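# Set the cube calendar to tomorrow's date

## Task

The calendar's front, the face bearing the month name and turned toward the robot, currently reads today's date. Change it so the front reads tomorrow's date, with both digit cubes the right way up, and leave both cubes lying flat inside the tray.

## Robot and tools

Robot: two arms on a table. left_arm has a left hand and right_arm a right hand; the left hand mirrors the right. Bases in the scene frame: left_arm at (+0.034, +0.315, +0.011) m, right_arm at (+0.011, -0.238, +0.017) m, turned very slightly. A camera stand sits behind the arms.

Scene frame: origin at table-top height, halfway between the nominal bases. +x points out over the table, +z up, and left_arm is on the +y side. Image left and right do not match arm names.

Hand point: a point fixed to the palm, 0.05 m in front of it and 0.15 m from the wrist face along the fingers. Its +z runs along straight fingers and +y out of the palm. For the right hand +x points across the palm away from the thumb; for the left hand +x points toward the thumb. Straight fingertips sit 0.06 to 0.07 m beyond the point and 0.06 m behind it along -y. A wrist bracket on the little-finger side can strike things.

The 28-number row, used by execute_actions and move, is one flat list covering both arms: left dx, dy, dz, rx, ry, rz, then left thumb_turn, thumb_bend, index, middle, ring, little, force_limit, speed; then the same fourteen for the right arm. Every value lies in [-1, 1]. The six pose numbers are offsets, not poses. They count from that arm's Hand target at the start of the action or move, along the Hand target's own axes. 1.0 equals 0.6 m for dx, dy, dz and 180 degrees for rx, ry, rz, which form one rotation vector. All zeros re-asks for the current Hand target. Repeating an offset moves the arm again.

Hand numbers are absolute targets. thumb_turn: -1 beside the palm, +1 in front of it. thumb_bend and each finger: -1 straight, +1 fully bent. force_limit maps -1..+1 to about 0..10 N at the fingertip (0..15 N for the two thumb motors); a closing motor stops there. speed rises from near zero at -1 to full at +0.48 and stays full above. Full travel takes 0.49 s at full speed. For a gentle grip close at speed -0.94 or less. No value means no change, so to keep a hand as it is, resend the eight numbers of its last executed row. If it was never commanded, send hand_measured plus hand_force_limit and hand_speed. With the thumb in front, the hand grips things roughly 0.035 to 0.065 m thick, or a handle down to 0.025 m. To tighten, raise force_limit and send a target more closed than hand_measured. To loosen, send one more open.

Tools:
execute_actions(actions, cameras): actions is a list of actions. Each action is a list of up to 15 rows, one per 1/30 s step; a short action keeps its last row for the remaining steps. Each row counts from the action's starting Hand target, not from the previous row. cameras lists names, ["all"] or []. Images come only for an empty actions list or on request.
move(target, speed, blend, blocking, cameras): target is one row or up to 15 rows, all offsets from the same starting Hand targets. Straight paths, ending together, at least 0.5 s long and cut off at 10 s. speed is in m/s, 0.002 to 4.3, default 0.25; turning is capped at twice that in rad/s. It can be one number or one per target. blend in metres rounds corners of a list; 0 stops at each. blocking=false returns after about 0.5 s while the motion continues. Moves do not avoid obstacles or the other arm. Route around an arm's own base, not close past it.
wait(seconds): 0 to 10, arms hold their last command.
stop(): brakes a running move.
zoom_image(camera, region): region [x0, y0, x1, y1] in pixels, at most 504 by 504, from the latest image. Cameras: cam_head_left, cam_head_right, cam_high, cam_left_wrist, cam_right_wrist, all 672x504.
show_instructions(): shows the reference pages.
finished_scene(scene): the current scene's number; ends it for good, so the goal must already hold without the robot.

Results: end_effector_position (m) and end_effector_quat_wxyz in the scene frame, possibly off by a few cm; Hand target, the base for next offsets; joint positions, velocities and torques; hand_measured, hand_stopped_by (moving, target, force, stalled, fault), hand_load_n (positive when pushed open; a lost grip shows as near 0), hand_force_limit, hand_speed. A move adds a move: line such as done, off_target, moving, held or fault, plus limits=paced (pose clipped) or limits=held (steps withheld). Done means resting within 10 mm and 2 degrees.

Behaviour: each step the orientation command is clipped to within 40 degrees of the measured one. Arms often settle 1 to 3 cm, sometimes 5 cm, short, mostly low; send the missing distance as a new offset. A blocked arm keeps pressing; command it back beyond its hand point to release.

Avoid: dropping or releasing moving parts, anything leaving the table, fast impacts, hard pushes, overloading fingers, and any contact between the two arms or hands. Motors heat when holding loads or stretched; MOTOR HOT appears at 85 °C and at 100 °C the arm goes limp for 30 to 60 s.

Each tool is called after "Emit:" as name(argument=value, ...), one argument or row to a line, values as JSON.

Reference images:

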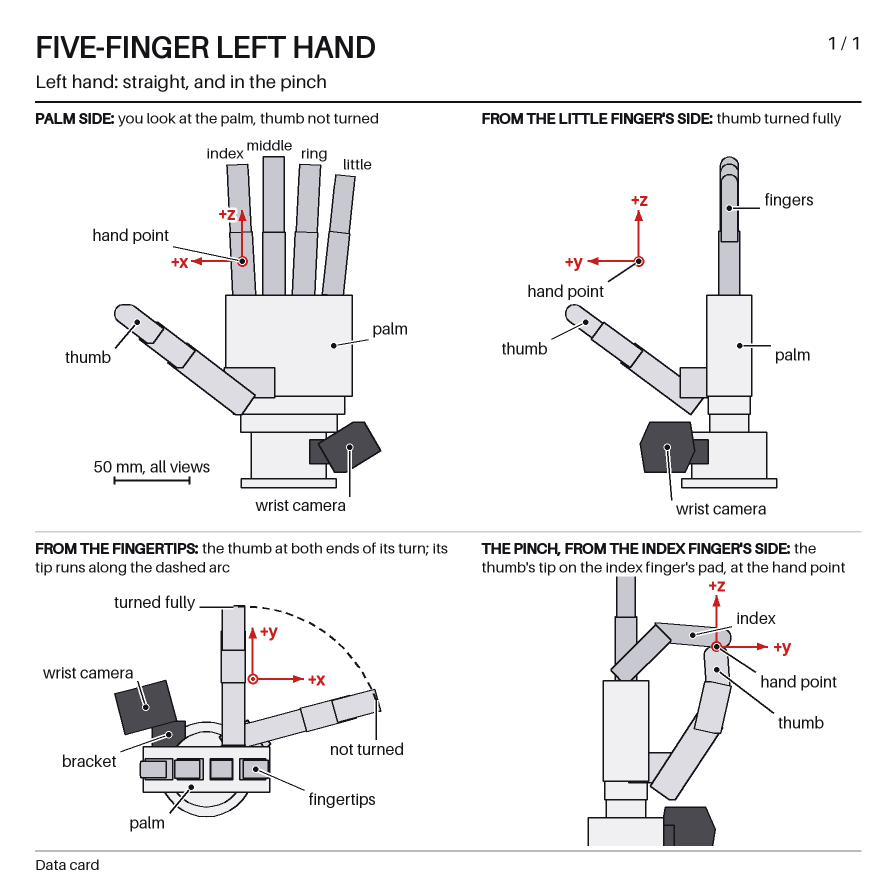

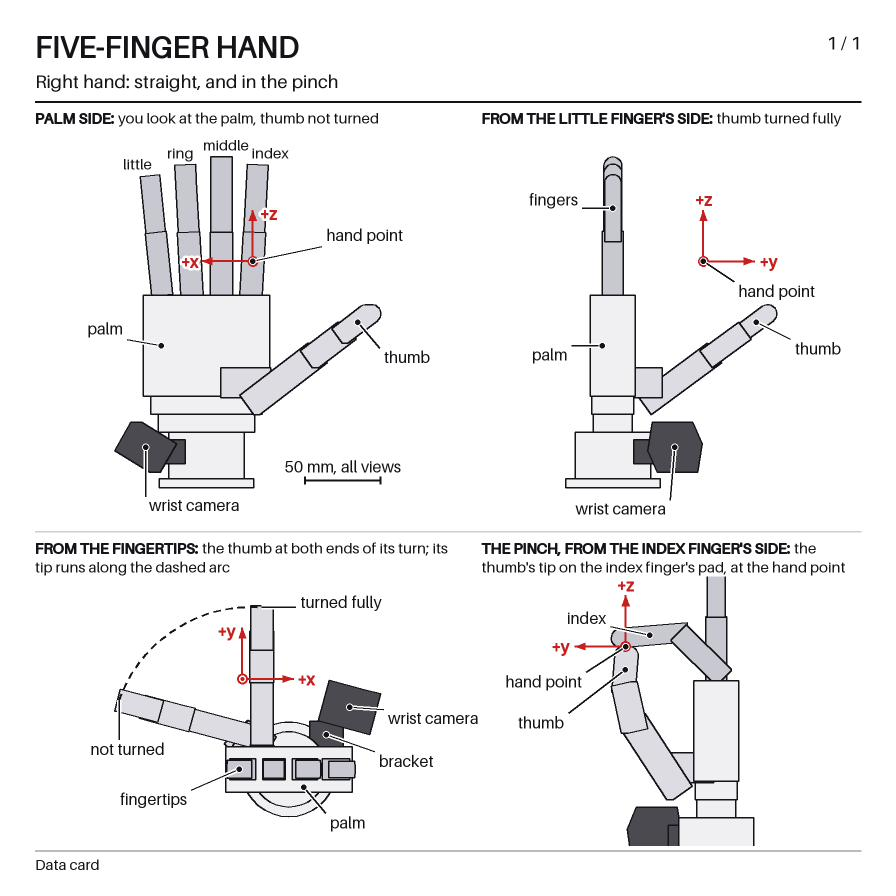

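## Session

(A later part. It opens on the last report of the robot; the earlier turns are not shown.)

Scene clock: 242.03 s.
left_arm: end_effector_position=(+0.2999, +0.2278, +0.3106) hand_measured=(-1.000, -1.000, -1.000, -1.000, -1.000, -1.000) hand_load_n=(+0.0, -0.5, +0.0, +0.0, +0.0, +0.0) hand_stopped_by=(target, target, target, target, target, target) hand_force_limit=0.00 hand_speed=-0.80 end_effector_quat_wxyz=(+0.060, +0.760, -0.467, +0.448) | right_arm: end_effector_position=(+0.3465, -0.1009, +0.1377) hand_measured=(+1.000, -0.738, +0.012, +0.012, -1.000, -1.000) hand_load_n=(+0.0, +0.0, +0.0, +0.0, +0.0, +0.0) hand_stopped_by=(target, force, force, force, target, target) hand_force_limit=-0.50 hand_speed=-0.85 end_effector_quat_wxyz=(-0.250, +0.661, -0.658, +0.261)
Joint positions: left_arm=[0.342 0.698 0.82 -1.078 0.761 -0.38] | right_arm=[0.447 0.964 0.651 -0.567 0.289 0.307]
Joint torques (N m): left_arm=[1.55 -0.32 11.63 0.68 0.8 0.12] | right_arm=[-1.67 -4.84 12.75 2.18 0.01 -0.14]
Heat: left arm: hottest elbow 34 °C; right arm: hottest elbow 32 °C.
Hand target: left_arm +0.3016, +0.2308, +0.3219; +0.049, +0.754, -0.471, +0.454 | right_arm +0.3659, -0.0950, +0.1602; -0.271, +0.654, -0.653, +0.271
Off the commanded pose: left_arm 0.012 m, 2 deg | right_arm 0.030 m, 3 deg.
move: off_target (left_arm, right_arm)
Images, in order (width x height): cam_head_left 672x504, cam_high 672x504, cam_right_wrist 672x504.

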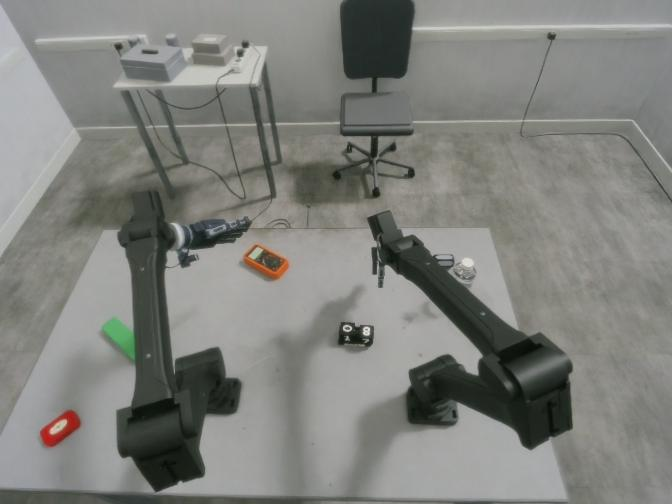

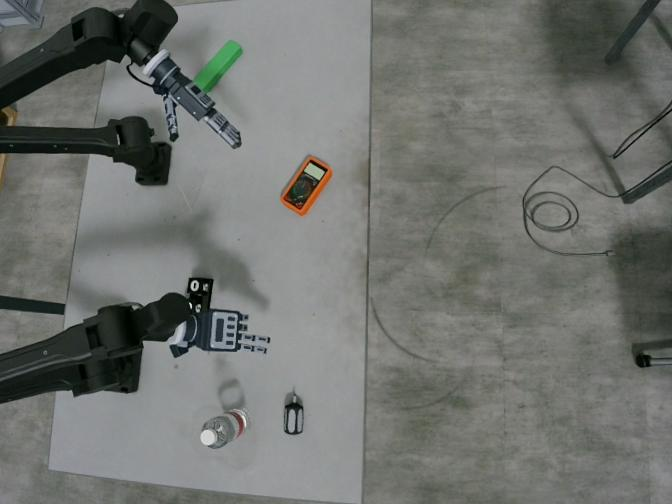

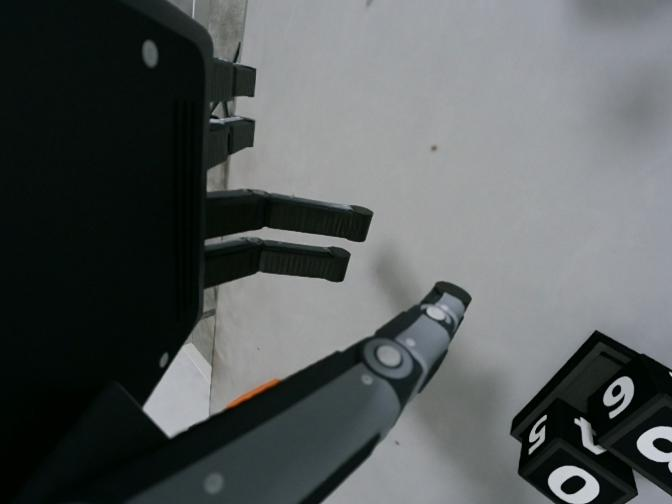

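Emit:
move(
  target=[0,0,0,0,0,0,-1,-1,-1,-1,-1,-1,0,-0.8,-0.025,0.1897,-0.1897,0,0,0,1,-1,-0.5,-0.5,-1,-1,-0.5,-0.4],
  speed=0.2,
  cameras=["cam_right_wrist","cam_head_left","cam_high"],
)

Emit:
zoom_image(
  camera="cam_right_wrist",
  region=[340, 150, 560, 370],
)

Scene clock: 264.70 s.
left_arm: end_effector_position=(+0.2999, +0.2278, +0.3106) hand_measured=(-1.000, -1.000, -1.000, -1.000, -1.000, -1.000) hand_load_n=(+0.0, +0.0, +0.0, +0.0, +0.0, +0.0) hand_stopped_by=(target, target, target, target, target, target) hand_force_limit=0.00 hand_speed=-0.80 end_effector_quat_wxyz=(+0.060, +0.760, -0.467, +0.448) | right_arm: end_effector_position=(+0.2068, -0.0811, +0.1612) hand_measured=(+1.000, -1.000, -0.500, -0.500, -1.000, -1.000) hand_load_n=(+0.0, +0.0, -0.5, +0.0, +0.0, -0.5) hand_stopped_by=(target, target, target, target, target, target) hand_force_limit=-0.50 hand_speed=-0.40 end_effector_quat_wxyz=(-0.274, +0.652, -0.653, +0.272)
Joint positions: left_arm=[0.342 0.698 0.82 -1.078 0.761 -0.38] | right_arm=[0.932 0.568 0.555 -0.994 0.592 0.727]
Joint torques (N m): left_arm=[1.55 -0.21 11.58 0.64 0.79 0.11] | right_arm=[-0.44 -0.03 9.47 1.01 0.36 0.1]
Heat: left arm: hottest elbow 34 °C; right arm: hottest elbow 34 °C.
Hand target: left_arm +0.3016, +0.2308, +0.3219; +0.049, +0.754, -0.471, +0.454 | right_arm +0.2048, -0.0801, +0.1600; -0.271, +0.654, -0.653, +0.271
Off the commanded pose: left_arm 0.012 m, 2 deg | right_arm 0.002 m, 0 deg.
move: off_target (left_arm)
Images, in order (width x height): cam_head_left 672x504, cam_high 672x504, cam_right_wrist 672x504.

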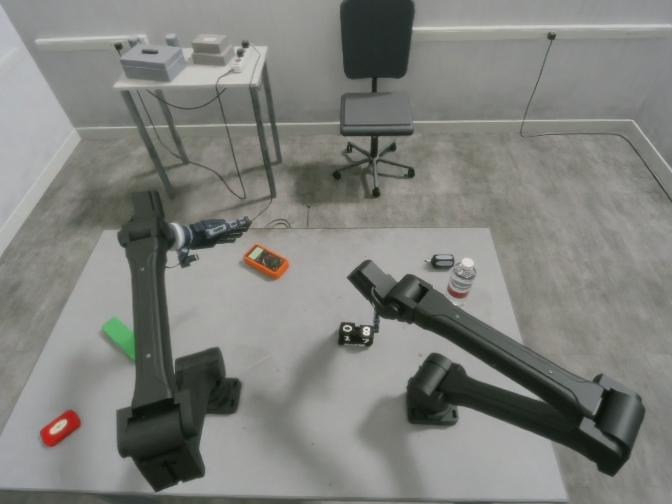

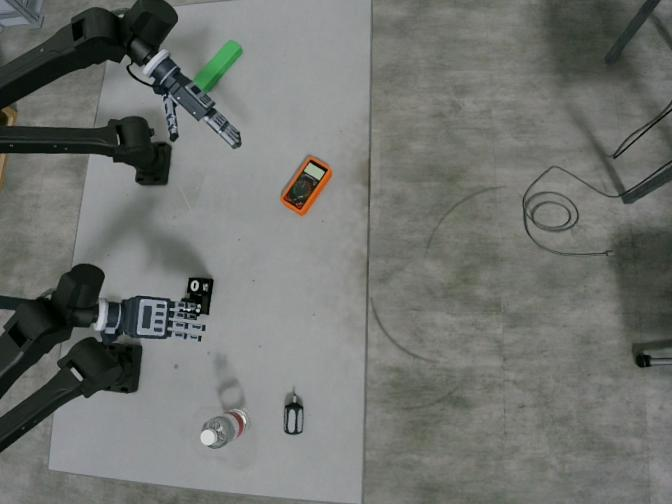

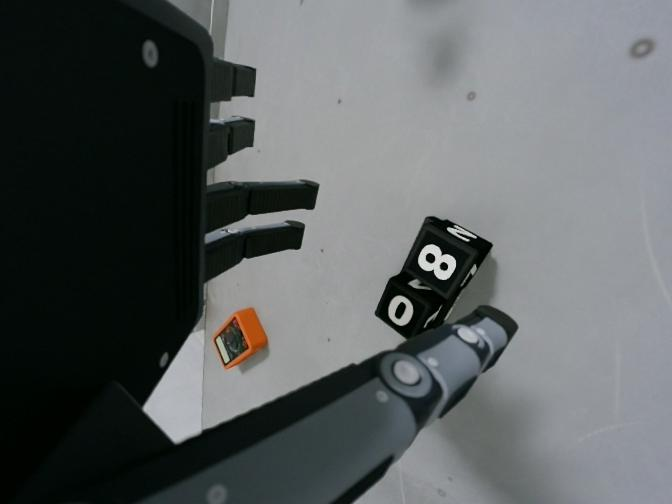

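Scaled by 2.291.

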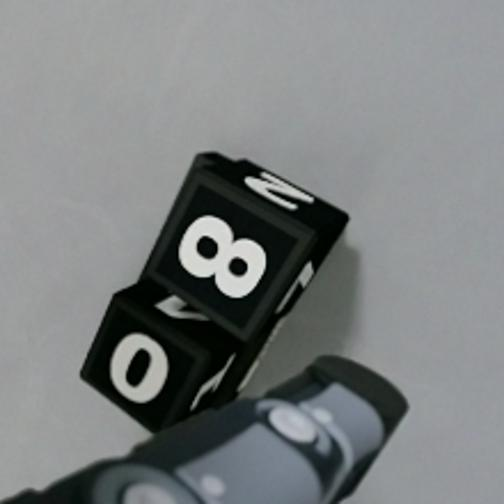

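Emit:
move(
  target=[0,0,0,0,0,0,-1,-1,-1,-1,-1,-1,0,-0.8,-0.0117,0.0778,0.0778,0,0.0196,0.0196,1,-1,-0.5,-0.5,-1,-1,-0.5,-0.4],
  speed=0.12,
  cameras=["cam_right_wrist","cam_head_left"],
)

Emit:
zoom_image(
  camera="cam_right_wrist",
  region=[270, 180, 520, 430],
)

Emit:
zoom_image(
  camera="cam_head_left",
  region=[328, 310, 388, 360],
)

Scene clock: 288.57 s.
left_arm: end_effector_position=(+0.2999, +0.2278, +0.3106) hand_measured=(-1.000, -1.000, -1.000, -1.000, -1.000, -1.000) hand_load_n=(+0.0, +0.0, +0.0, +0.0, +0.0, +0.0) hand_stopped_by=(target, target, target, target, target, target) hand_force_limit=0.00 hand_speed=-0.80 end_effector_quat_wxyz=(+0.060, +0.760, -0.467, +0.448) | right_arm: end_effector_position=(+0.2045, -0.0779, +0.0936) hand_measured=(+1.000, -1.000, -0.500, -0.500, -1.000, -1.000) hand_load_n=(+0.0, +0.0, +0.0, +0.0, +0.0, +0.0) hand_stopped_by=(target, target, target, target, target, target) hand_force_limit=-0.50 hand_speed=-0.40 end_effector_quat_wxyz=(-0.252, +0.626, -0.680, +0.285)
Joint positions: left_arm=[0.342 0.698 0.82 -1.078 0.761 -0.38] | right_arm=[0.996 0.678 0.423 -0.87 0.665 0.893]
Joint torques (N m): left_arm=[1.49 -0.26 11.6 0.66 0.79 0.11] | right_arm=[-0.32 -0.79 8.85 1.65 0.42 0.1]
Heat: left arm: hottest elbow 34 °C; right arm: hottest elbow 33 °C.
Hand target: left_arm +0.3016, +0.2308, +0.3219; +0.049, +0.754, -0.471, +0.454 | right_arm +0.2049, -0.0731, +0.0939; -0.258, +0.625, -0.681, +0.283
Off the commanded pose: left_arm 0.012 m, 2 deg | right_arm 0.005 m, 1 deg.
move: off_target (left_arm)
Images, in order (width x height): cam_head_left 672x504, cam_right_wrist 672x504.

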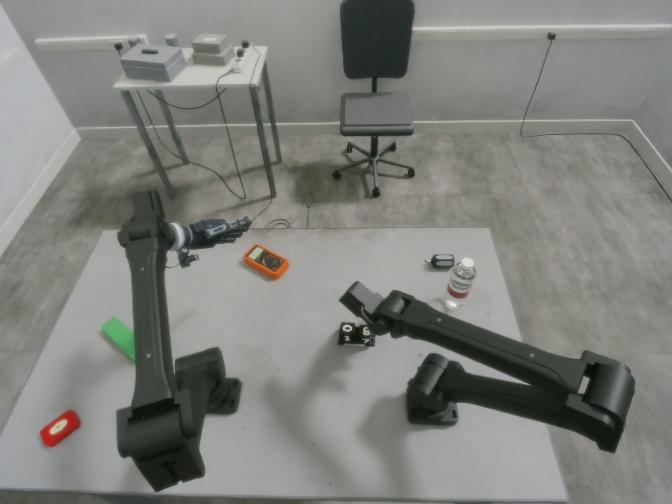

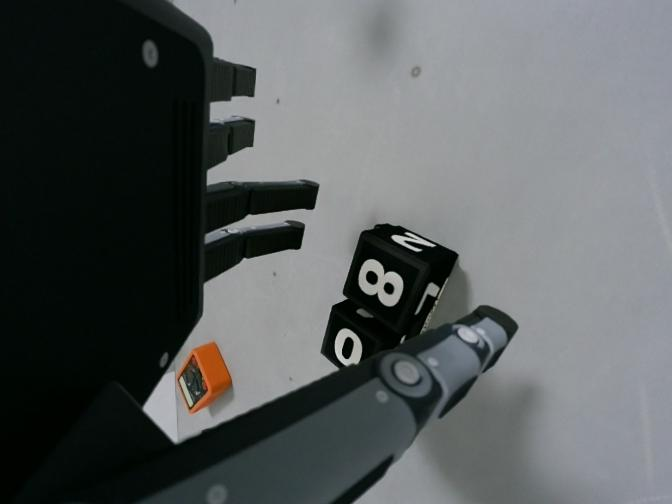

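Scaled by 2.016.

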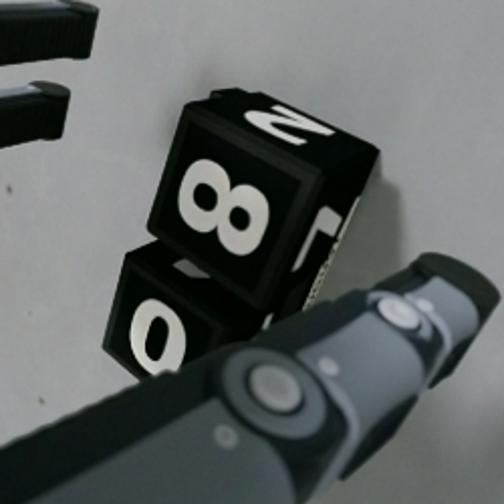

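Scaled by 8.400.

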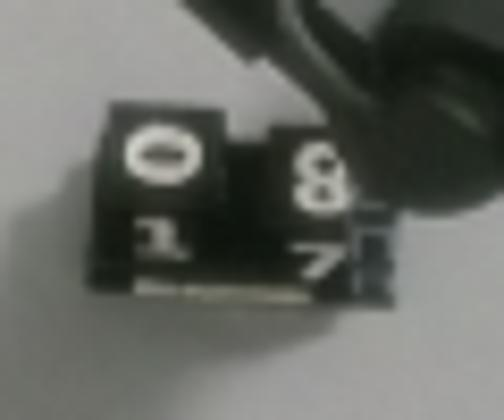

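Emit:
move(
  target=[0,0,0,0,0,0,-1,-1,-1,-1,-1,-1,0,-0.8,0,0.0383,0.036,0,0,0,1,-1,-0.5,-0.5,-1,-1,-0.5,-0.4],
  speed=0.08,
  cameras=["cam_right_wrist","cam_head_left"],
)

Emit:
zoom_image(
  camera="cam_right_wrist",
  region=[250, 180, 550, 430],
)

Scene clock: 306.73 s.
left_arm: end_effector_position=(+0.2999, +0.2278, +0.3106) hand_measured=(-1.000, -1.000, -1.000, -1.000, -1.000, -1.000) hand_load_n=(+0.0, +0.0, +0.0, +0.0, +0.0, +0.0) hand_stopped_by=(target, target, target, target, target, target) hand_force_limit=0.00 hand_speed=-0.80 end_effector_quat_wxyz=(+0.060, +0.760, -0.467, +0.448) | right_arm: end_effector_position=(+0.2042, -0.0770, +0.0634) hand_measured=(+1.000, -1.000, -0.500, -0.500, -1.000, -1.000) hand_load_n=(+0.5, +0.0, +0.0, +0.0, +0.0, +0.0) hand_stopped_by=(target, target, target, target, target, target) hand_force_limit=-0.50 hand_speed=-0.40 end_effector_quat_wxyz=(-0.254, +0.625, -0.681, +0.285)
Joint positions: left_arm=[0.342 0.698 0.82 -1.078 0.761 -0.38] | right_arm=[1 0.722 0.353 -0.755 0.667 0.899]
Joint torques (N m): left_arm=[1.55 -0.32 11.55 0.65 0.8 0.12] | right_arm=[-0.32 -0.79 8.43 1.66 0.42 0.1]
Heat: left arm: hottest elbow 35 °C; right arm: hottest elbow 33 °C.
Hand target: left_arm +0.3016, +0.2308, +0.3219; +0.049, +0.754, -0.471, +0.454 | right_arm +0.2039, -0.0730, +0.0624; -0.259, +0.625, -0.681, +0.283
Off the commanded pose: left_arm 0.012 m, 2 deg | right_arm 0.004 m, 1 deg.
move: off_target (left_arm)
Images, in order (width x height): cam_head_left 672x504, cam_right_wrist 672x504.

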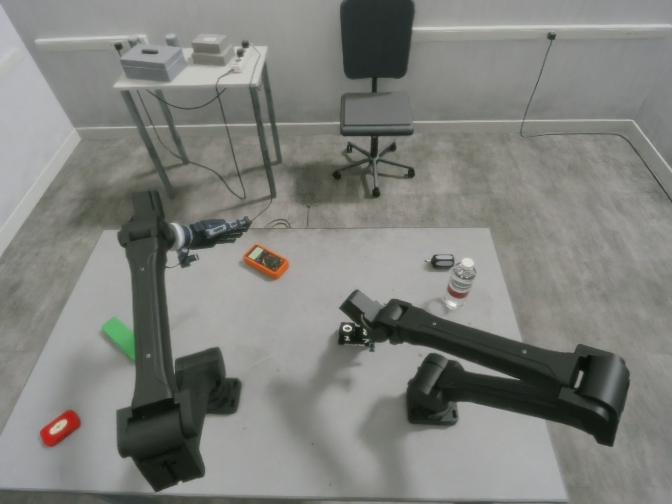

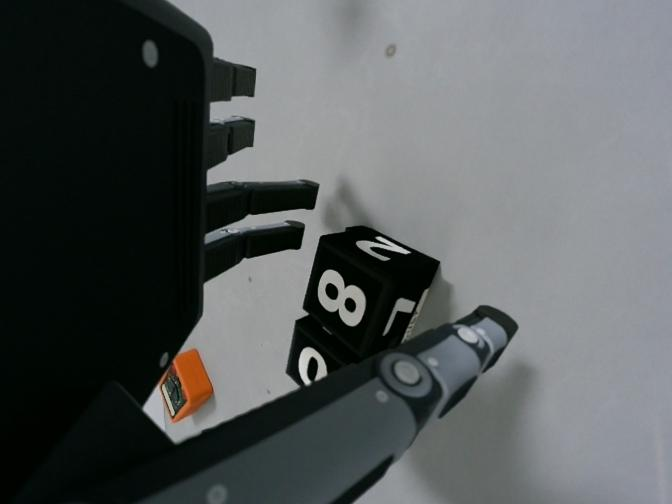

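Scaled by 1.680.

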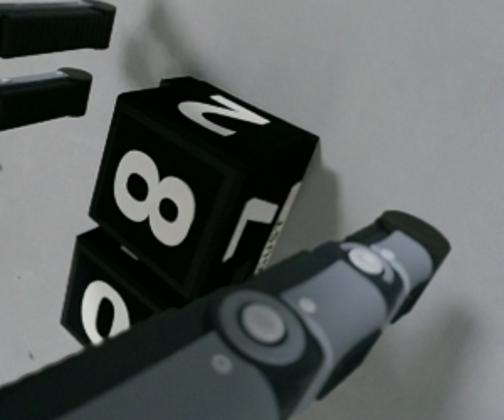

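Emit:
execute_actions(
  actions=[
    [[0,0,0,0,0,0,-1,-1,-1,-1,-1,-1,0,-0.8,0,0,0,0,0,0,1,-0.5,0.25,0.25,-1,-1,0.2,-0.85]],
  ],
)

Emit:
wait(
  seconds=2.5,
  cameras=["cam_right_wrist"],
)

Scene clock: 315.87 s.
left_arm: end_effector_position=(+0.2999, +0.2278, +0.3106) hand_measured=(-1.000, -1.000, -1.000, -1.000, -1.000, -1.000) hand_load_n=(-0.5, +0.0, +0.0, +0.0, +0.0, +0.0) hand_stopped_by=(target, target, target, target, target, target) hand_force_limit=0.00 hand_speed=-0.80 end_effector_quat_wxyz=(+0.060, +0.760, -0.467, +0.448) | right_arm: end_effector_position=(+0.2044, -0.0769, +0.0636) hand_measured=(+1.000, -0.720, +0.054, +0.250, -1.000, -1.000) hand_load_n=(-2.5, +9.0, +8.5, +1.0, +0.0, +0.0) hand_stopped_by=(target, force, force, target, target, target) hand_force_limit=0.20 hand_speed=-0.85 end_effector_quat_wxyz=(-0.255, +0.624, -0.681, +0.285)
Joint positions: left_arm=[0.342 0.698 0.82 -1.078 0.761 -0.38] | right_arm=[1 0.722 0.353 -0.755 0.668 0.9]
Joint torques (N m): left_arm=[1.49 -0.21 11.59 0.62 0.81 0.12] | right_arm=[-0.32 -0.79 8.43 1.65 0.39 0.08]
Heat: left arm: hottest elbow 35 °C; right arm: hottest elbow 33 °C.
Hand target: left_arm +0.3016, +0.2308, +0.3219; +0.049, +0.754, -0.471, +0.454 | right_arm +0.2040, -0.0731, +0.0624; -0.259, +0.625, -0.681, +0.283
Off the commanded pose: left_arm 0.012 m, 2 deg | right_arm 0.004 m, 1 deg.
Step readings (end_effector_position of left_arm | right_arm):
0: (+0.2999, +0.2278, +0.3106) | (+0.2042, -0.0770, +0.0634)
1: (+0.2999, +0.2278, +0.3106) | (+0.2042, -0.0770, +0.0634)
2: (+0.2999, +0.2278, +0.3106) | (+0.2042, -0.0770, +0.0634)
4: (+0.2999, +0.2278, +0.3106) | (+0.2042, -0.0770, +0.0634)
8: (+0.2999, +0.2278, +0.3106) | (+0.2042, -0.0770, +0.0635)
15: (+0.2999, +0.2278, +0.3106) | (+0.2043, -0.0770, +0.0635)

Scene clock: 318.37 s.
left_arm: end_effector_position=(+0.2999, +0.2278, +0.3106) hand_measured=(-1.000, -1.000, -1.000, -1.000, -1.000, -1.000) hand_load_n=(+0.0, +0.0, +0.0, +0.0, +0.0, +0.0) hand_stopped_by=(target, target, target, target, target, target) hand_force_limit=0.00 hand_speed=-0.80 end_effector_quat_wxyz=(+0.060, +0.760, -0.467, +0.448) | right_arm: end_effector_position=(+0.2044, -0.0769, +0.0636) hand_measured=(+1.000, -0.720, +0.054, +0.250, -1.000, -1.000) hand_load_n=(-2.5, +9.0, +8.0, +1.0, +0.0, +0.0) hand_stopped_by=(target, force, force, target, target, target) hand_force_limit=0.20 hand_speed=-0.85 end_effector_quat_wxyz=(-0.255, +0.624, -0.681, +0.285)
Joint positions: left_arm=[0.342 0.698 0.82 -1.078 0.761 -0.38] | right_arm=[1 0.722 0.353 -0.755 0.668 0.9]
Joint torques (N m): left_arm=[1.61 -0.26 11.64 0.65 0.81 0.11] | right_arm=[-0.32 -0.79 8.44 1.63 0.4 0.08]
Heat: left arm: hottest elbow 35 °C; right arm: hottest elbow 33 °C.
Hand target: left_arm +0.3016, +0.2308, +0.3219; +0.049, +0.754, -0.471, +0.454 | right_arm +0.2040, -0.0731, +0.0624; -0.259, +0.625, -0.681, +0.283
Off the commanded pose: left_arm 0.012 m, 2 deg | right_arm 0.004 m, 1 deg.
wait: 2.50 s; at rest by 0.17 s
Images, in order (width x height): cam_right_wrist 672x504.

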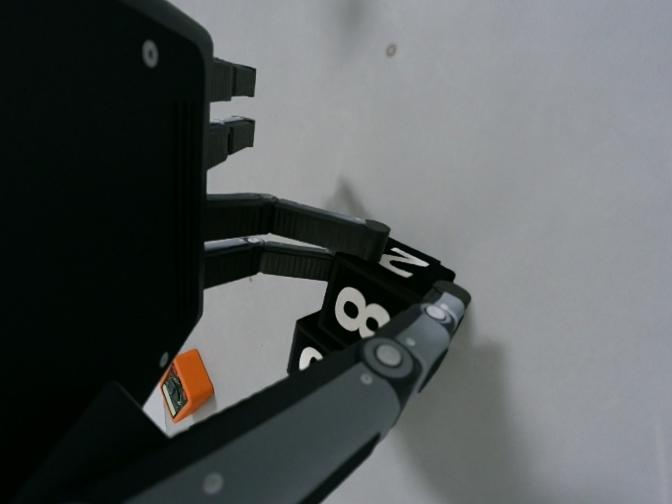

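Emit:
execute_actions(
  actions=[
    [[0,0,0,0,0,0,-1,-1,-1,-1,-1,-1,0,-0.8,0,0,0,0,0,0,1,-1,-0.5,-0.5,-1,-1,-0.5,-0.7]],
  ],
)

Emit:
wait(
  seconds=1.5,
  cameras=["cam_right_wrist","cam_head_left"],
)

Emit:
zoom_image(
  camera="cam_right_wrist",
  region=[250, 180, 550, 430],
)

Scene clock: 328.20 s.
left_arm: end_effector_position=(+0.2999, +0.2278, +0.3106) hand_measured=(-1.000, -1.000, -1.000, -1.000, -1.000, -1.000) hand_load_n=(-0.5, +0.0, +0.0, +0.0, +0.0, +0.0) hand_stopped_by=(target, target, target, target, target, target) hand_force_limit=0.00 hand_speed=-0.80 end_effector_quat_wxyz=(+0.060, +0.760, -0.467, +0.448) | right_arm: end_effector_position=(+0.2044, -0.0769, +0.0636) hand_measured=(+1.000, -1.000, -0.500, -0.500, -1.000, -1.000) hand_load_n=(+0.0, +0.0, +0.0, +0.0, -0.5, +0.0) hand_stopped_by=(target, target, target, target, target, target) hand_force_limit=-0.50 hand_speed=-0.70 end_effector_quat_wxyz=(-0.255, +0.624, -0.681, +0.285)
Joint positions: left_arm=[0.342 0.698 0.82 -1.078 0.761 -0.38] | right_arm=[1 0.722 0.353 -0.755 0.668 0.9]
Joint torques (N m): left_arm=[1.44 -0.38 11.63 0.66 0.8 0.12] | right_arm=[-0.32 -0.79 8.43 1.65 0.4 0.09]
Heat: left arm: hottest elbow 35 °C; right arm: hottest elbow 33 °C.
Hand target: left_arm +0.3016, +0.2308, +0.3219; +0.049, +0.754, -0.471, +0.454 | right_arm +0.2040, -0.0731, +0.0624; -0.259, +0.625, -0.681, +0.283
Off the commanded pose: left_arm 0.012 m, 2 deg | right_arm 0.004 m, 1 deg.
Step readings (end_effector_position of left_arm | right_arm):
0: (+0.2999, +0.2278, +0.3106) | (+0.2044, -0.0769, +0.0636)
1: (+0.2999, +0.2278, +0.3106) | (+0.2044, -0.0769, +0.0636)
2: (+0.2999, +0.2278, +0.3106) | (+0.2044, -0.0769, +0.0636)
4: (+0.2999, +0.2278, +0.3106) | (+0.2044, -0.0769, +0.0636)
8: (+0.2999, +0.2278, +0.3106) | (+0.2044, -0.0769, +0.0636)
15: (+0.2999, +0.2278, +0.3106) | (+0.2044, -0.0769, +0.0636)

Scene clock: 329.70 s.
left_arm: end_effector_position=(+0.2999, +0.2278, +0.3106) hand_measured=(-1.000, -1.000, -1.000, -1.000, -1.000, -1.000) hand_load_n=(+0.0, +0.0, +0.0, +0.0, +0.0, +0.0) hand_stopped_by=(target, target, target, target, target, target) hand_force_limit=0.00 hand_speed=-0.80 end_effector_quat_wxyz=(+0.060, +0.760, -0.467, +0.448) | right_arm: end_effector_position=(+0.2044, -0.0769, +0.0636) hand_measured=(+1.000, -1.000, -0.500, -0.500, -1.000, -1.000) hand_load_n=(+0.0, +0.0, +0.0, -0.5, +0.0, +0.0) hand_stopped_by=(target, target, target, target, target, target) hand_force_limit=-0.50 hand_speed=-0.70 end_effector_quat_wxyz=(-0.255, +0.624, -0.681, +0.285)
Joint positions: left_arm=[0.342 0.698 0.82 -1.078 0.761 -0.38] | right_arm=[1 0.722 0.353 -0.755 0.668 0.9]
Joint torques (N m): left_arm=[1.55 -0.21 11.59 0.66 0.79 0.11] | right_arm=[-0.32 -0.79 8.44 1.63 0.4 0.09]
Heat: left arm: hottest elbow 35 °C; right arm: hottest elbow 33 °C.
Hand target: left_arm +0.3016, +0.2308, +0.3219; +0.049, +0.754, -0.471, +0.454 | right_arm +0.2040, -0.0731, +0.0624; -0.259, +0.625, -0.681, +0.283
Off the commanded pose: left_arm 0.012 m, 2 deg | right_arm 0.004 m, 1 deg.
wait: 1.50 s; at rest by 0.17 s
Images, in order (width x height): cam_head_left 672x504, cam_right_wrist 672x504.

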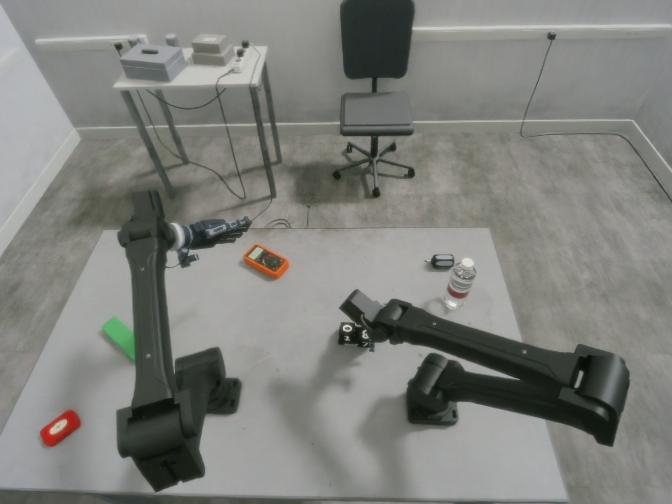

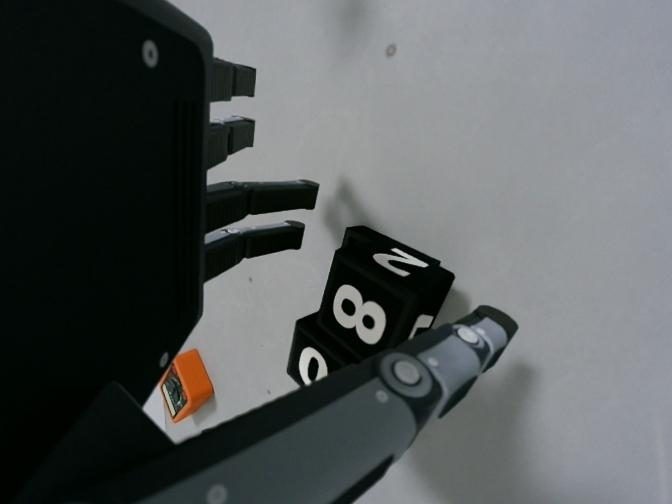

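Scaled by 1.680.

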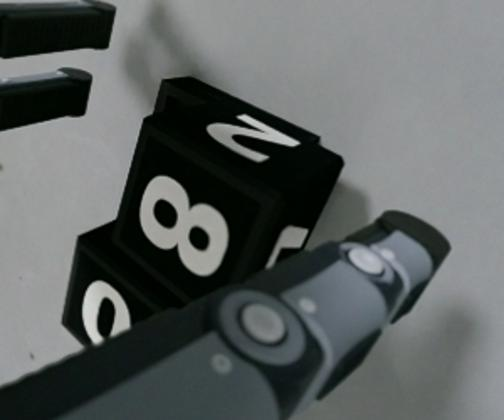

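Emit:
move(
  target=[0,0,0,0,0,0,-1,-1,-1,-1,-1,-1,0,-0.8,-0.0206,0.0075,-0.0075,0,0,0,1,-1,-0.5,-0.5,-1,-1,-0.5,-0.7],
  speed=0.06,
  cameras=["cam_right_wrist","cam_head_left"],
)

Emit:
zoom_image(
  camera="cam_right_wrist",
  region=[250, 180, 550, 430],
)

Emit:
zoom_image(
  camera="cam_head_left",
  region=[328, 310, 388, 360],
)

Scene clock: 351.20 s.
left_arm: end_effector_position=(+0.2999, +0.2278, +0.3106) hand_measured=(-1.000, -1.000, -1.000, -1.000, -1.000, -1.000) hand_load_n=(+0.0, +0.0, +0.0, +0.0, +0.0, +0.0) hand_stopped_by=(target, target, target, target, target, target) hand_force_limit=0.00 hand_speed=-0.80 end_effector_quat_wxyz=(+0.060, +0.760, -0.467, +0.448) | right_arm: end_effector_position=(+0.1971, -0.0673, +0.0560) hand_measured=(+1.000, -1.000, -0.500, -0.500, -1.000, -1.000) hand_load_n=(+0.0, +0.0, +0.0, +0.0, +0.0, +0.0) hand_stopped_by=(target, target, target, target, target, target) hand_force_limit=-0.50 hand_speed=-0.70 end_effector_quat_wxyz=(-0.254, +0.626, -0.680, +0.285)
Joint positions: left_arm=[0.342 0.698 0.82 -1.078 0.761 -0.38] | right_arm=[1.065 0.771 0.353 -0.755 0.693 0.973]
Joint torques (N m): left_arm=[1.49 -0.38 11.59 0.65 0.79 0.11] | right_arm=[-0.38 -0.97 9.88 0.77 0.45 0.09]
Heat: left arm: hottest elbow 35 °C; right arm: hottest elbow 32 °C.
Hand target: left_arm +0.3016, +0.2308, +0.3219; +0.049, +0.754, -0.471, +0.454 | right_arm +0.1987, -0.0602, +0.0624; -0.259, +0.625, -0.681, +0.282
Off the commanded pose: left_arm 0.012 m, 2 deg | right_arm 0.010 m, 1 deg.
move: off_target (left_arm)
Images, in order (width x height): cam_head_left 672x504, cam_right_wrist 672x504.

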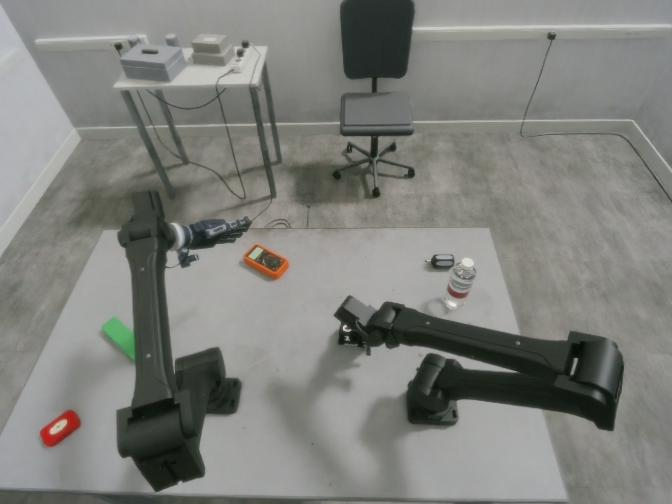

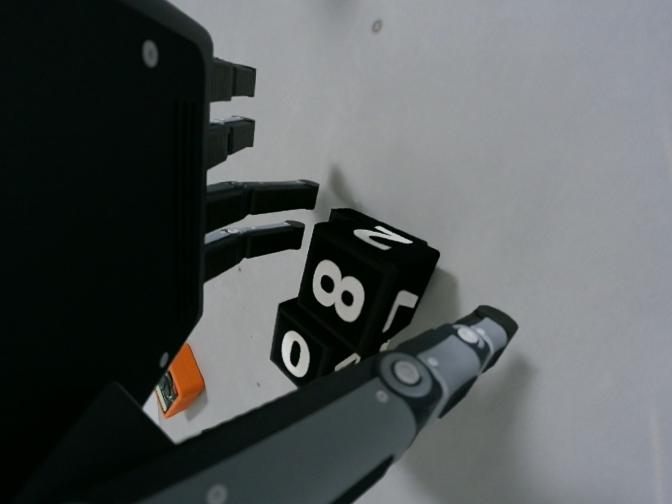

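Scaled by 1.680.

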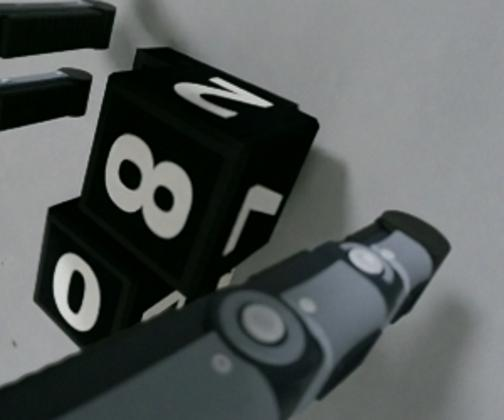

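Scaled by 8.400.

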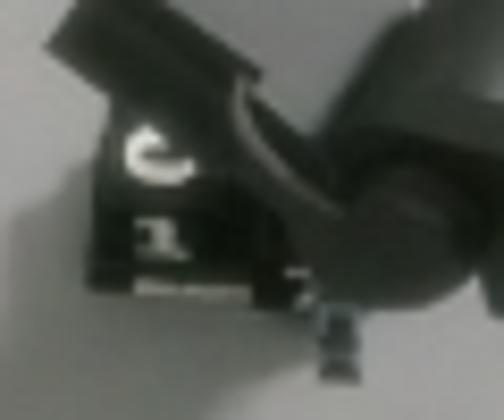

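Emit:
execute_actions(
  actions=[
    [[0,0,0,0,0,0,-1,-1,-1,-1,-1,-1,0,-0.8,0,0,0,0,0,0,1,-0.5,0.15,0.15,-1,-1,0.0,-0.85]],
  ],
)

Emit:
wait(
  seconds=2.5,
  cameras=["cam_right_wrist"],
)

Scene clock: 365.80 s.
left_arm: end_effector_position=(+0.2999, +0.2278, +0.3106) hand_measured=(-1.000, -1.000, -1.000, -1.000, -1.000, -1.000) hand_load_n=(+0.0, +0.0, +0.0, +0.0, +0.0, +0.0) hand_stopped_by=(target, target, target, target, target, target) hand_force_limit=0.00 hand_speed=-0.80 end_effector_quat_wxyz=(+0.060, +0.760, -0.467, +0.448) | right_arm: end_effector_position=(+0.1973, -0.0674, +0.0561) hand_measured=(+1.000, -0.740, +0.026, +0.012, -1.000, -1.000) hand_load_n=(-2.5, +8.5, +4.5, +4.5, +0.0, +0.0) hand_stopped_by=(target, force, force, force, target, target) hand_force_limit=0.00 hand_speed=-0.85 end_effector_quat_wxyz=(-0.254, +0.625, -0.681, +0.285)
Joint positions: left_arm=[0.342 0.698 0.82 -1.078 0.761 -0.38] | right_arm=[1.065 0.771 0.353 -0.755 0.695 0.974]
Joint torques (N m): left_arm=[1.61 -0.44 11.59 0.64 0.79 0.12] | right_arm=[-0.32 -0.97 9.87 0.77 0.4 0.09]
Heat: left arm: hottest elbow 35 °C; right arm: hottest elbow 32 °C.
Hand target: left_arm +0.3016, +0.2308, +0.3219; +0.049, +0.754, -0.471, +0.454 | right_arm +0.1987, -0.0602, +0.0624; -0.259, +0.625, -0.681, +0.283
Off the commanded pose: left_arm 0.012 m, 2 deg | right_arm 0.010 m, 1 deg.
Step readings (end_effector_position of left_arm | right_arm):
0: (+0.2999, +0.2278, +0.3106) | (+0.1971, -0.0673, +0.0560)
1: (+0.2999, +0.2278, +0.3106) | (+0.1972, -0.0673, +0.0560)
2: (+0.2999, +0.2278, +0.3106) | (+0.1972, -0.0673, +0.0560)
4: (+0.2999, +0.2278, +0.3106) | (+0.1972, -0.0673, +0.0560)
8: (+0.2999, +0.2278, +0.3106) | (+0.1972, -0.0673, +0.0560)
15: (+0.2999, +0.2278, +0.3106) | (+0.1972, -0.0673, +0.0560)

Scene clock: 368.30 s.
left_arm: end_effector_position=(+0.2999, +0.2278, +0.3106) hand_measured=(-1.000, -1.000, -1.000, -1.000, -1.000, -1.000) hand_load_n=(+0.0, +0.0, +0.0, +0.0, +0.0, +0.0) hand_stopped_by=(target, target, target, target, target, target) hand_force_limit=0.00 hand_speed=-0.80 end_effector_quat_wxyz=(+0.060, +0.760, -0.467, +0.448) | right_arm: end_effector_position=(+0.1973, -0.0674, +0.0561) hand_measured=(+1.000, -0.740, +0.026, +0.012, -1.000, -1.000) hand_load_n=(-2.5, +8.5, +5.0, +4.0, +0.0, +0.0) hand_stopped_by=(target, force, force, force, target, target) hand_force_limit=0.00 hand_speed=-0.85 end_effector_quat_wxyz=(-0.254, +0.625, -0.681, +0.285)
Joint positions: left_arm=[0.342 0.698 0.82 -1.078 0.761 -0.38] | right_arm=[1.065 0.771 0.353 -0.755 0.695 0.974]
Joint torques (N m): left_arm=[1.44 -0.38 11.58 0.64 0.8 0.12] | right_arm=[-0.32 -0.97 9.88 0.79 0.39 0.09]
Heat: left arm: hottest elbow 35 °C; right arm: hottest elbow 32 °C.
Hand target: left_arm +0.3016, +0.2308, +0.3219; +0.049, +0.754, -0.471, +0.454 | right_arm +0.1987, -0.0602, +0.0624; -0.259, +0.625, -0.681, +0.283
Off the commanded pose: left_arm 0.012 m, 2 deg | right_arm 0.010 m, 1 deg.
wait: 2.50 s; at rest by 0.17 s
Images, in order (width x height): cam_right_wrist 672x504.

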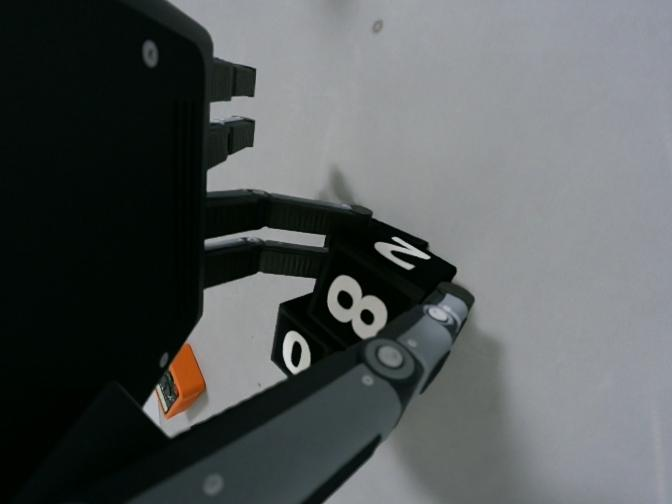

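Emit:
zoom_image(
  camera="cam_right_wrist",
  region=[250, 180, 500, 400],
)

Scaled by 2.016.

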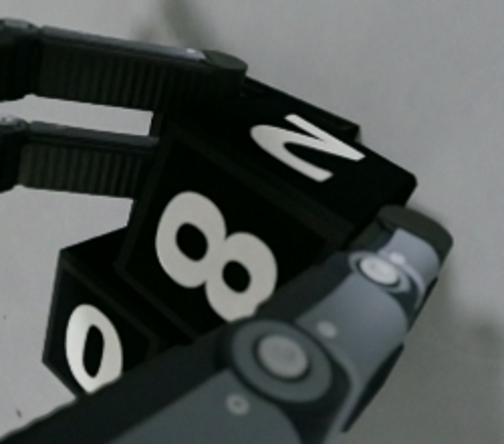

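Emit:
execute_actions(
  actions=[
    [[0,0,0,0,0,0,-1,-1,-1,-1,-1,-1,0,-0.8,0,0,0,0,0,0,1,-1,-0.5,-0.5,-1,-1,-0.5,-0.7]],
  ],
)

Emit:
wait(
  seconds=1.0,
  cameras=["cam_right_wrist","cam_head_left","cam_high"],
)

Emit:
zoom_image(
  camera="cam_right_wrist",
  region=[250, 180, 500, 400],
)

Scene clock: 393.13 s.
left_arm: end_effector_position=(+0.2999, +0.2278, +0.3106) hand_measured=(-1.000, -1.000, -1.000, -1.000, -1.000, -1.000) hand_load_n=(-0.5, +0.0, +0.0, +0.0, +0.0, +0.0) hand_stopped_by=(target, target, target, target, target, target) hand_force_limit=0.00 hand_speed=-0.80 end_effector_quat_wxyz=(+0.060, +0.760, -0.467, +0.448) | right_arm: end_effector_position=(+0.1974, -0.0674, +0.0561) hand_measured=(+1.000, -1.000, -0.500, -0.500, -1.000, -1.000) hand_load_n=(+0.0, +0.0, +0.0, +0.0, +0.0, +0.0) hand_stopped_by=(target, target, target, target, target, target) hand_force_limit=-0.50 hand_speed=-0.70 end_effector_quat_wxyz=(-0.254, +0.625, -0.681, +0.285)
Joint positions: left_arm=[0.342 0.698 0.82 -1.078 0.761 -0.38] | right_arm=[1.065 0.771 0.353 -0.755 0.695 0.974]
Joint torques (N m): left_arm=[1.55 -0.38 11.59 0.62 0.79 0.12] | right_arm=[-0.38 -0.97 9.88 0.77 0.4 0.09]
Heat: left arm: hottest elbow 35 °C; right arm: hottest elbow 32 °C.
Hand target: left_arm +0.3016, +0.2308, +0.3219; +0.049, +0.754, -0.471, +0.454 | right_arm +0.1987, -0.0602, +0.0624; -0.259, +0.625, -0.681, +0.283
Off the commanded pose: left_arm 0.012 m, 2 deg | right_arm 0.010 m, 1 deg.
Step readings (end_effector_position of left_arm | right_arm):
0: (+0.2999, +0.2278, +0.3106) | (+0.1973, -0.0674, +0.0561)
1: (+0.2999, +0.2278, +0.3106) | (+0.1973, -0.0674, +0.0561)
2: (+0.2999, +0.2278, +0.3106) | (+0.1973, -0.0674, +0.0561)
4: (+0.2999, +0.2278, +0.3106) | (+0.1973, -0.0674, +0.0561)
8: (+0.2999, +0.2278, +0.3106) | (+0.1973, -0.0674, +0.0561)
15: (+0.2999, +0.2278, +0.3106) | (+0.1974, -0.0674, +0.0561)

Scene clock: 394.13 s.
left_arm: end_effector_position=(+0.2999, +0.2278, +0.3106) hand_measured=(-1.000, -1.000, -1.000, -1.000, -1.000, -1.000) hand_load_n=(-0.5, +0.0, +0.0, +0.0, +0.0, +0.0) hand_stopped_by=(target, target, target, target, target, target) hand_force_limit=0.00 hand_speed=-0.80 end_effector_quat_wxyz=(+0.060, +0.760, -0.467, +0.448) | right_arm: end_effector_position=(+0.1974, -0.0674, +0.0561) hand_measured=(+1.000, -1.000, -0.500, -0.500, -1.000, -1.000) hand_load_n=(+0.0, +0.0, +0.0, +0.0, +0.0, +0.0) hand_stopped_by=(target, target, target, target, target, target) hand_force_limit=-0.50 hand_speed=-0.70 end_effector_quat_wxyz=(-0.254, +0.625, -0.681, +0.285)
Joint positions: left_arm=[0.342 0.698 0.82 -1.078 0.761 -0.38] | right_arm=[1.065 0.771 0.353 -0.755 0.695 0.974]
Joint torques (N m): left_arm=[1.61 -0.32 11.62 0.64 0.79 0.11] | right_arm=[-0.38 -1.03 9.88 0.79 0.39 0.09]
Heat: left arm: hottest elbow 35 °C; right arm: hottest elbow 32 °C.
Hand target: left_arm +0.3016, +0.2308, +0.3219; +0.049, +0.754, -0.471, +0.454 | right_arm +0.1987, -0.0602, +0.0624; -0.259, +0.625, -0.681, +0.283
Off the commanded pose: left_arm 0.012 m, 2 deg | right_arm 0.010 m, 1 deg.
wait: 1.00 s; at rest by 0.17 s
Images, in order (width x height): cam_head_left 672x504, cam_high 672x504, cam_right_wrist 672x504.

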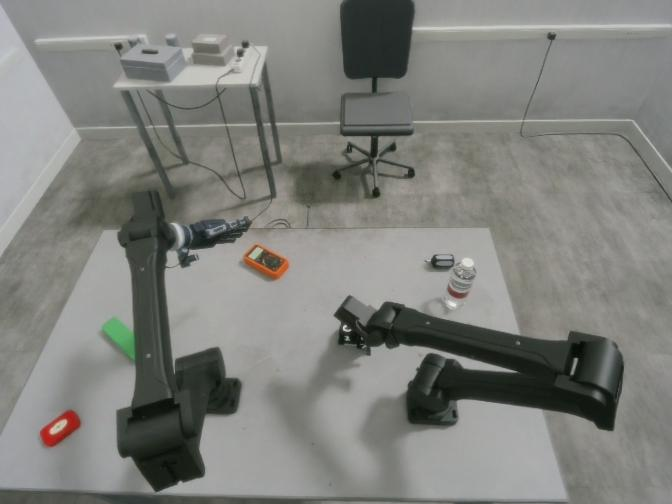

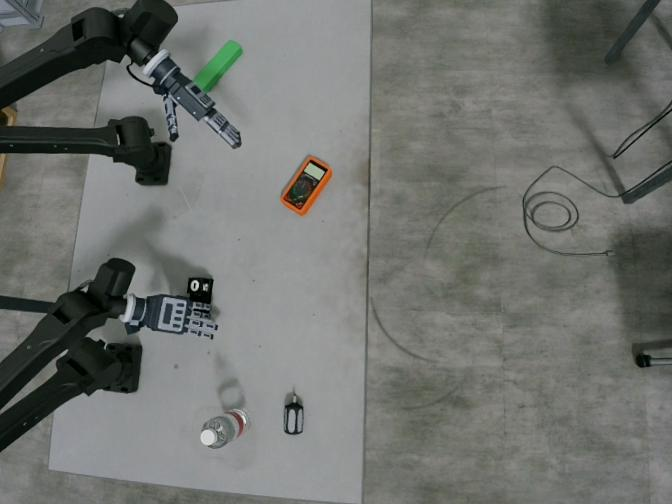

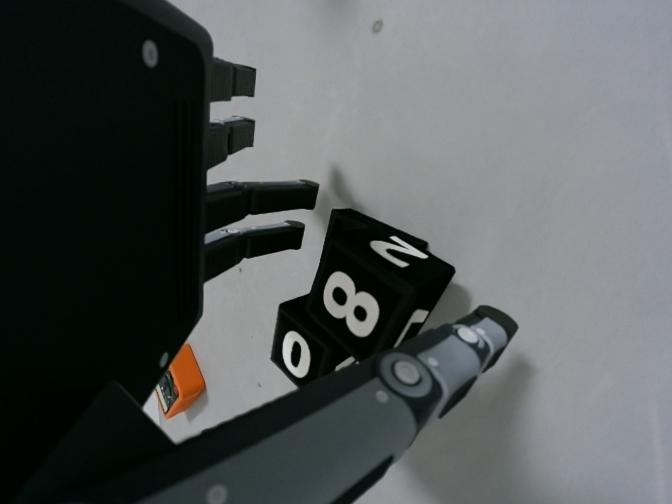

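Scaled by 2.016.

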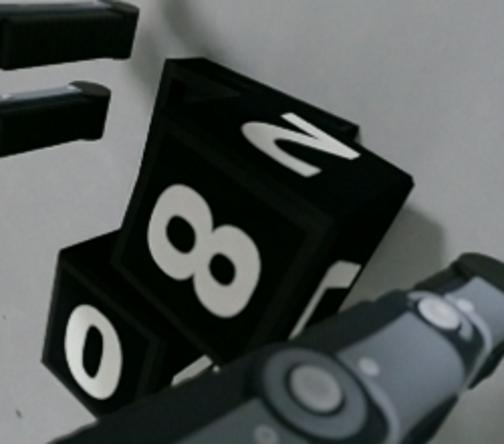

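Emit:
move(
  target=[0,0,0,0,0,0,-1,-1,-1,-1,-1,-1,0,-0.8,-0.0166,0.001,-0.001,0,0,0,1,-1,-0.5,-0.5,-1,-1,-0.5,-0.7],
  speed=0.06,
  cameras=["cam_right_wrist","cam_high"],
)

Emit:
zoom_image(
  camera="cam_right_wrist",
  region=[250, 180, 500, 400],
)

Scene clock: 409.90 s.
left_arm: end_effector_position=(+0.2999, +0.2278, +0.3106) hand_measured=(-1.000, -1.000, -1.000, -1.000, -1.000, -1.000) hand_load_n=(+0.0, +0.0, +0.0, +0.0, +0.0, +0.0) hand_stopped_by=(target, target, target, target, target, target) hand_force_limit=0.00 hand_speed=-0.80 end_effector_quat_wxyz=(+0.060, +0.760, -0.467, +0.448) | right_arm: end_effector_position=(+0.1930, -0.0653, +0.0481) hand_measured=(+1.000, -1.000, -0.500, -0.500, -1.000, -1.000) hand_load_n=(+0.0, +0.0, +0.0, +0.0, +0.0, +0.0) hand_stopped_by=(target, target, target, target, target, target) hand_force_limit=-0.50 hand_speed=-0.70 end_effector_quat_wxyz=(-0.244, +0.630, -0.679, +0.288)
Joint positions: left_arm=[0.342 0.698 0.82 -1.078 0.761 -0.38] | right_arm=[1.091 0.812 0.353 -0.755 0.703 1.005]
Joint torques (N m): left_arm=[1.55 -0.44 11.58 0.64 0.79 0.11] | right_arm=[-0.32 -1.32 11.07 0.85 0.46 0.07]
Heat: left arm: hottest elbow 35 °C; right arm: hottest elbow 33 °C.
Hand target: left_arm +0.3016, +0.2308, +0.3219; +0.049, +0.754, -0.471, +0.454 | right_arm +0.1986, -0.0502, +0.0624; -0.259, +0.625, -0.681, +0.283
Off the commanded pose: left_arm 0.012 m, 2 deg | right_arm 0.022 m, 2 deg.
move: off_target (left_arm, right_arm)
Images, in order (width x height): cam_high 672x504, cam_right_wrist 672x504.

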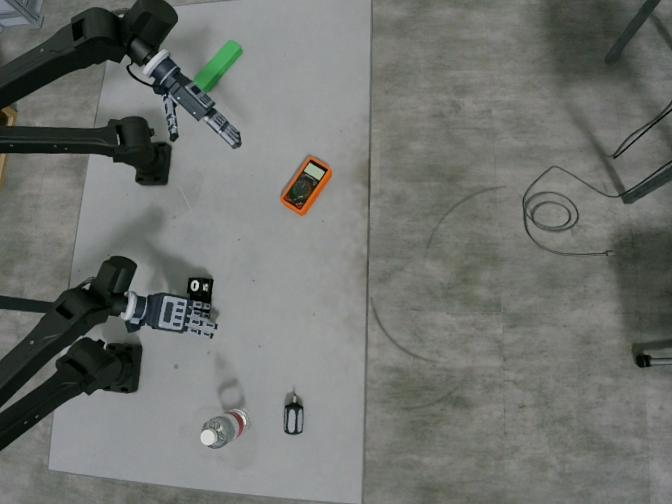

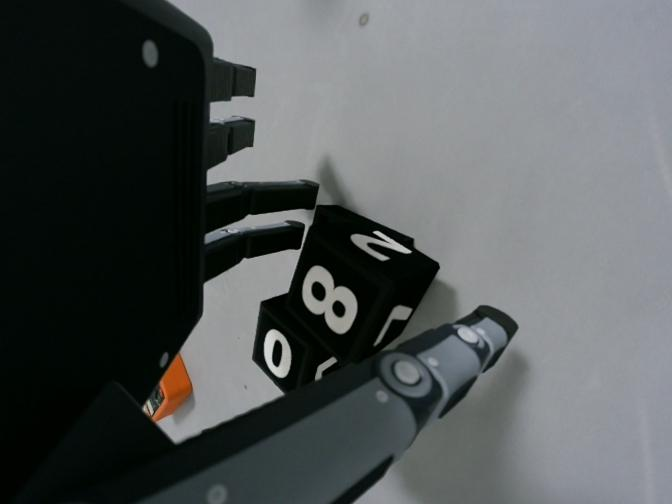

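Scaled by 2.016.

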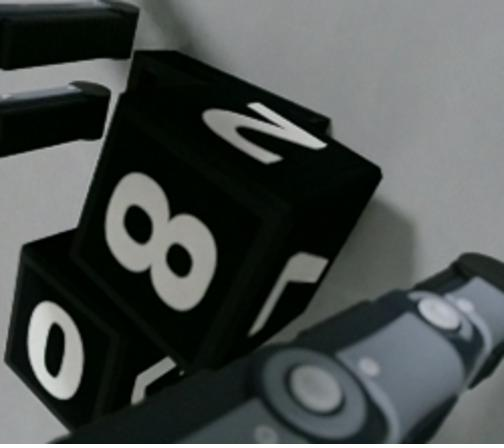

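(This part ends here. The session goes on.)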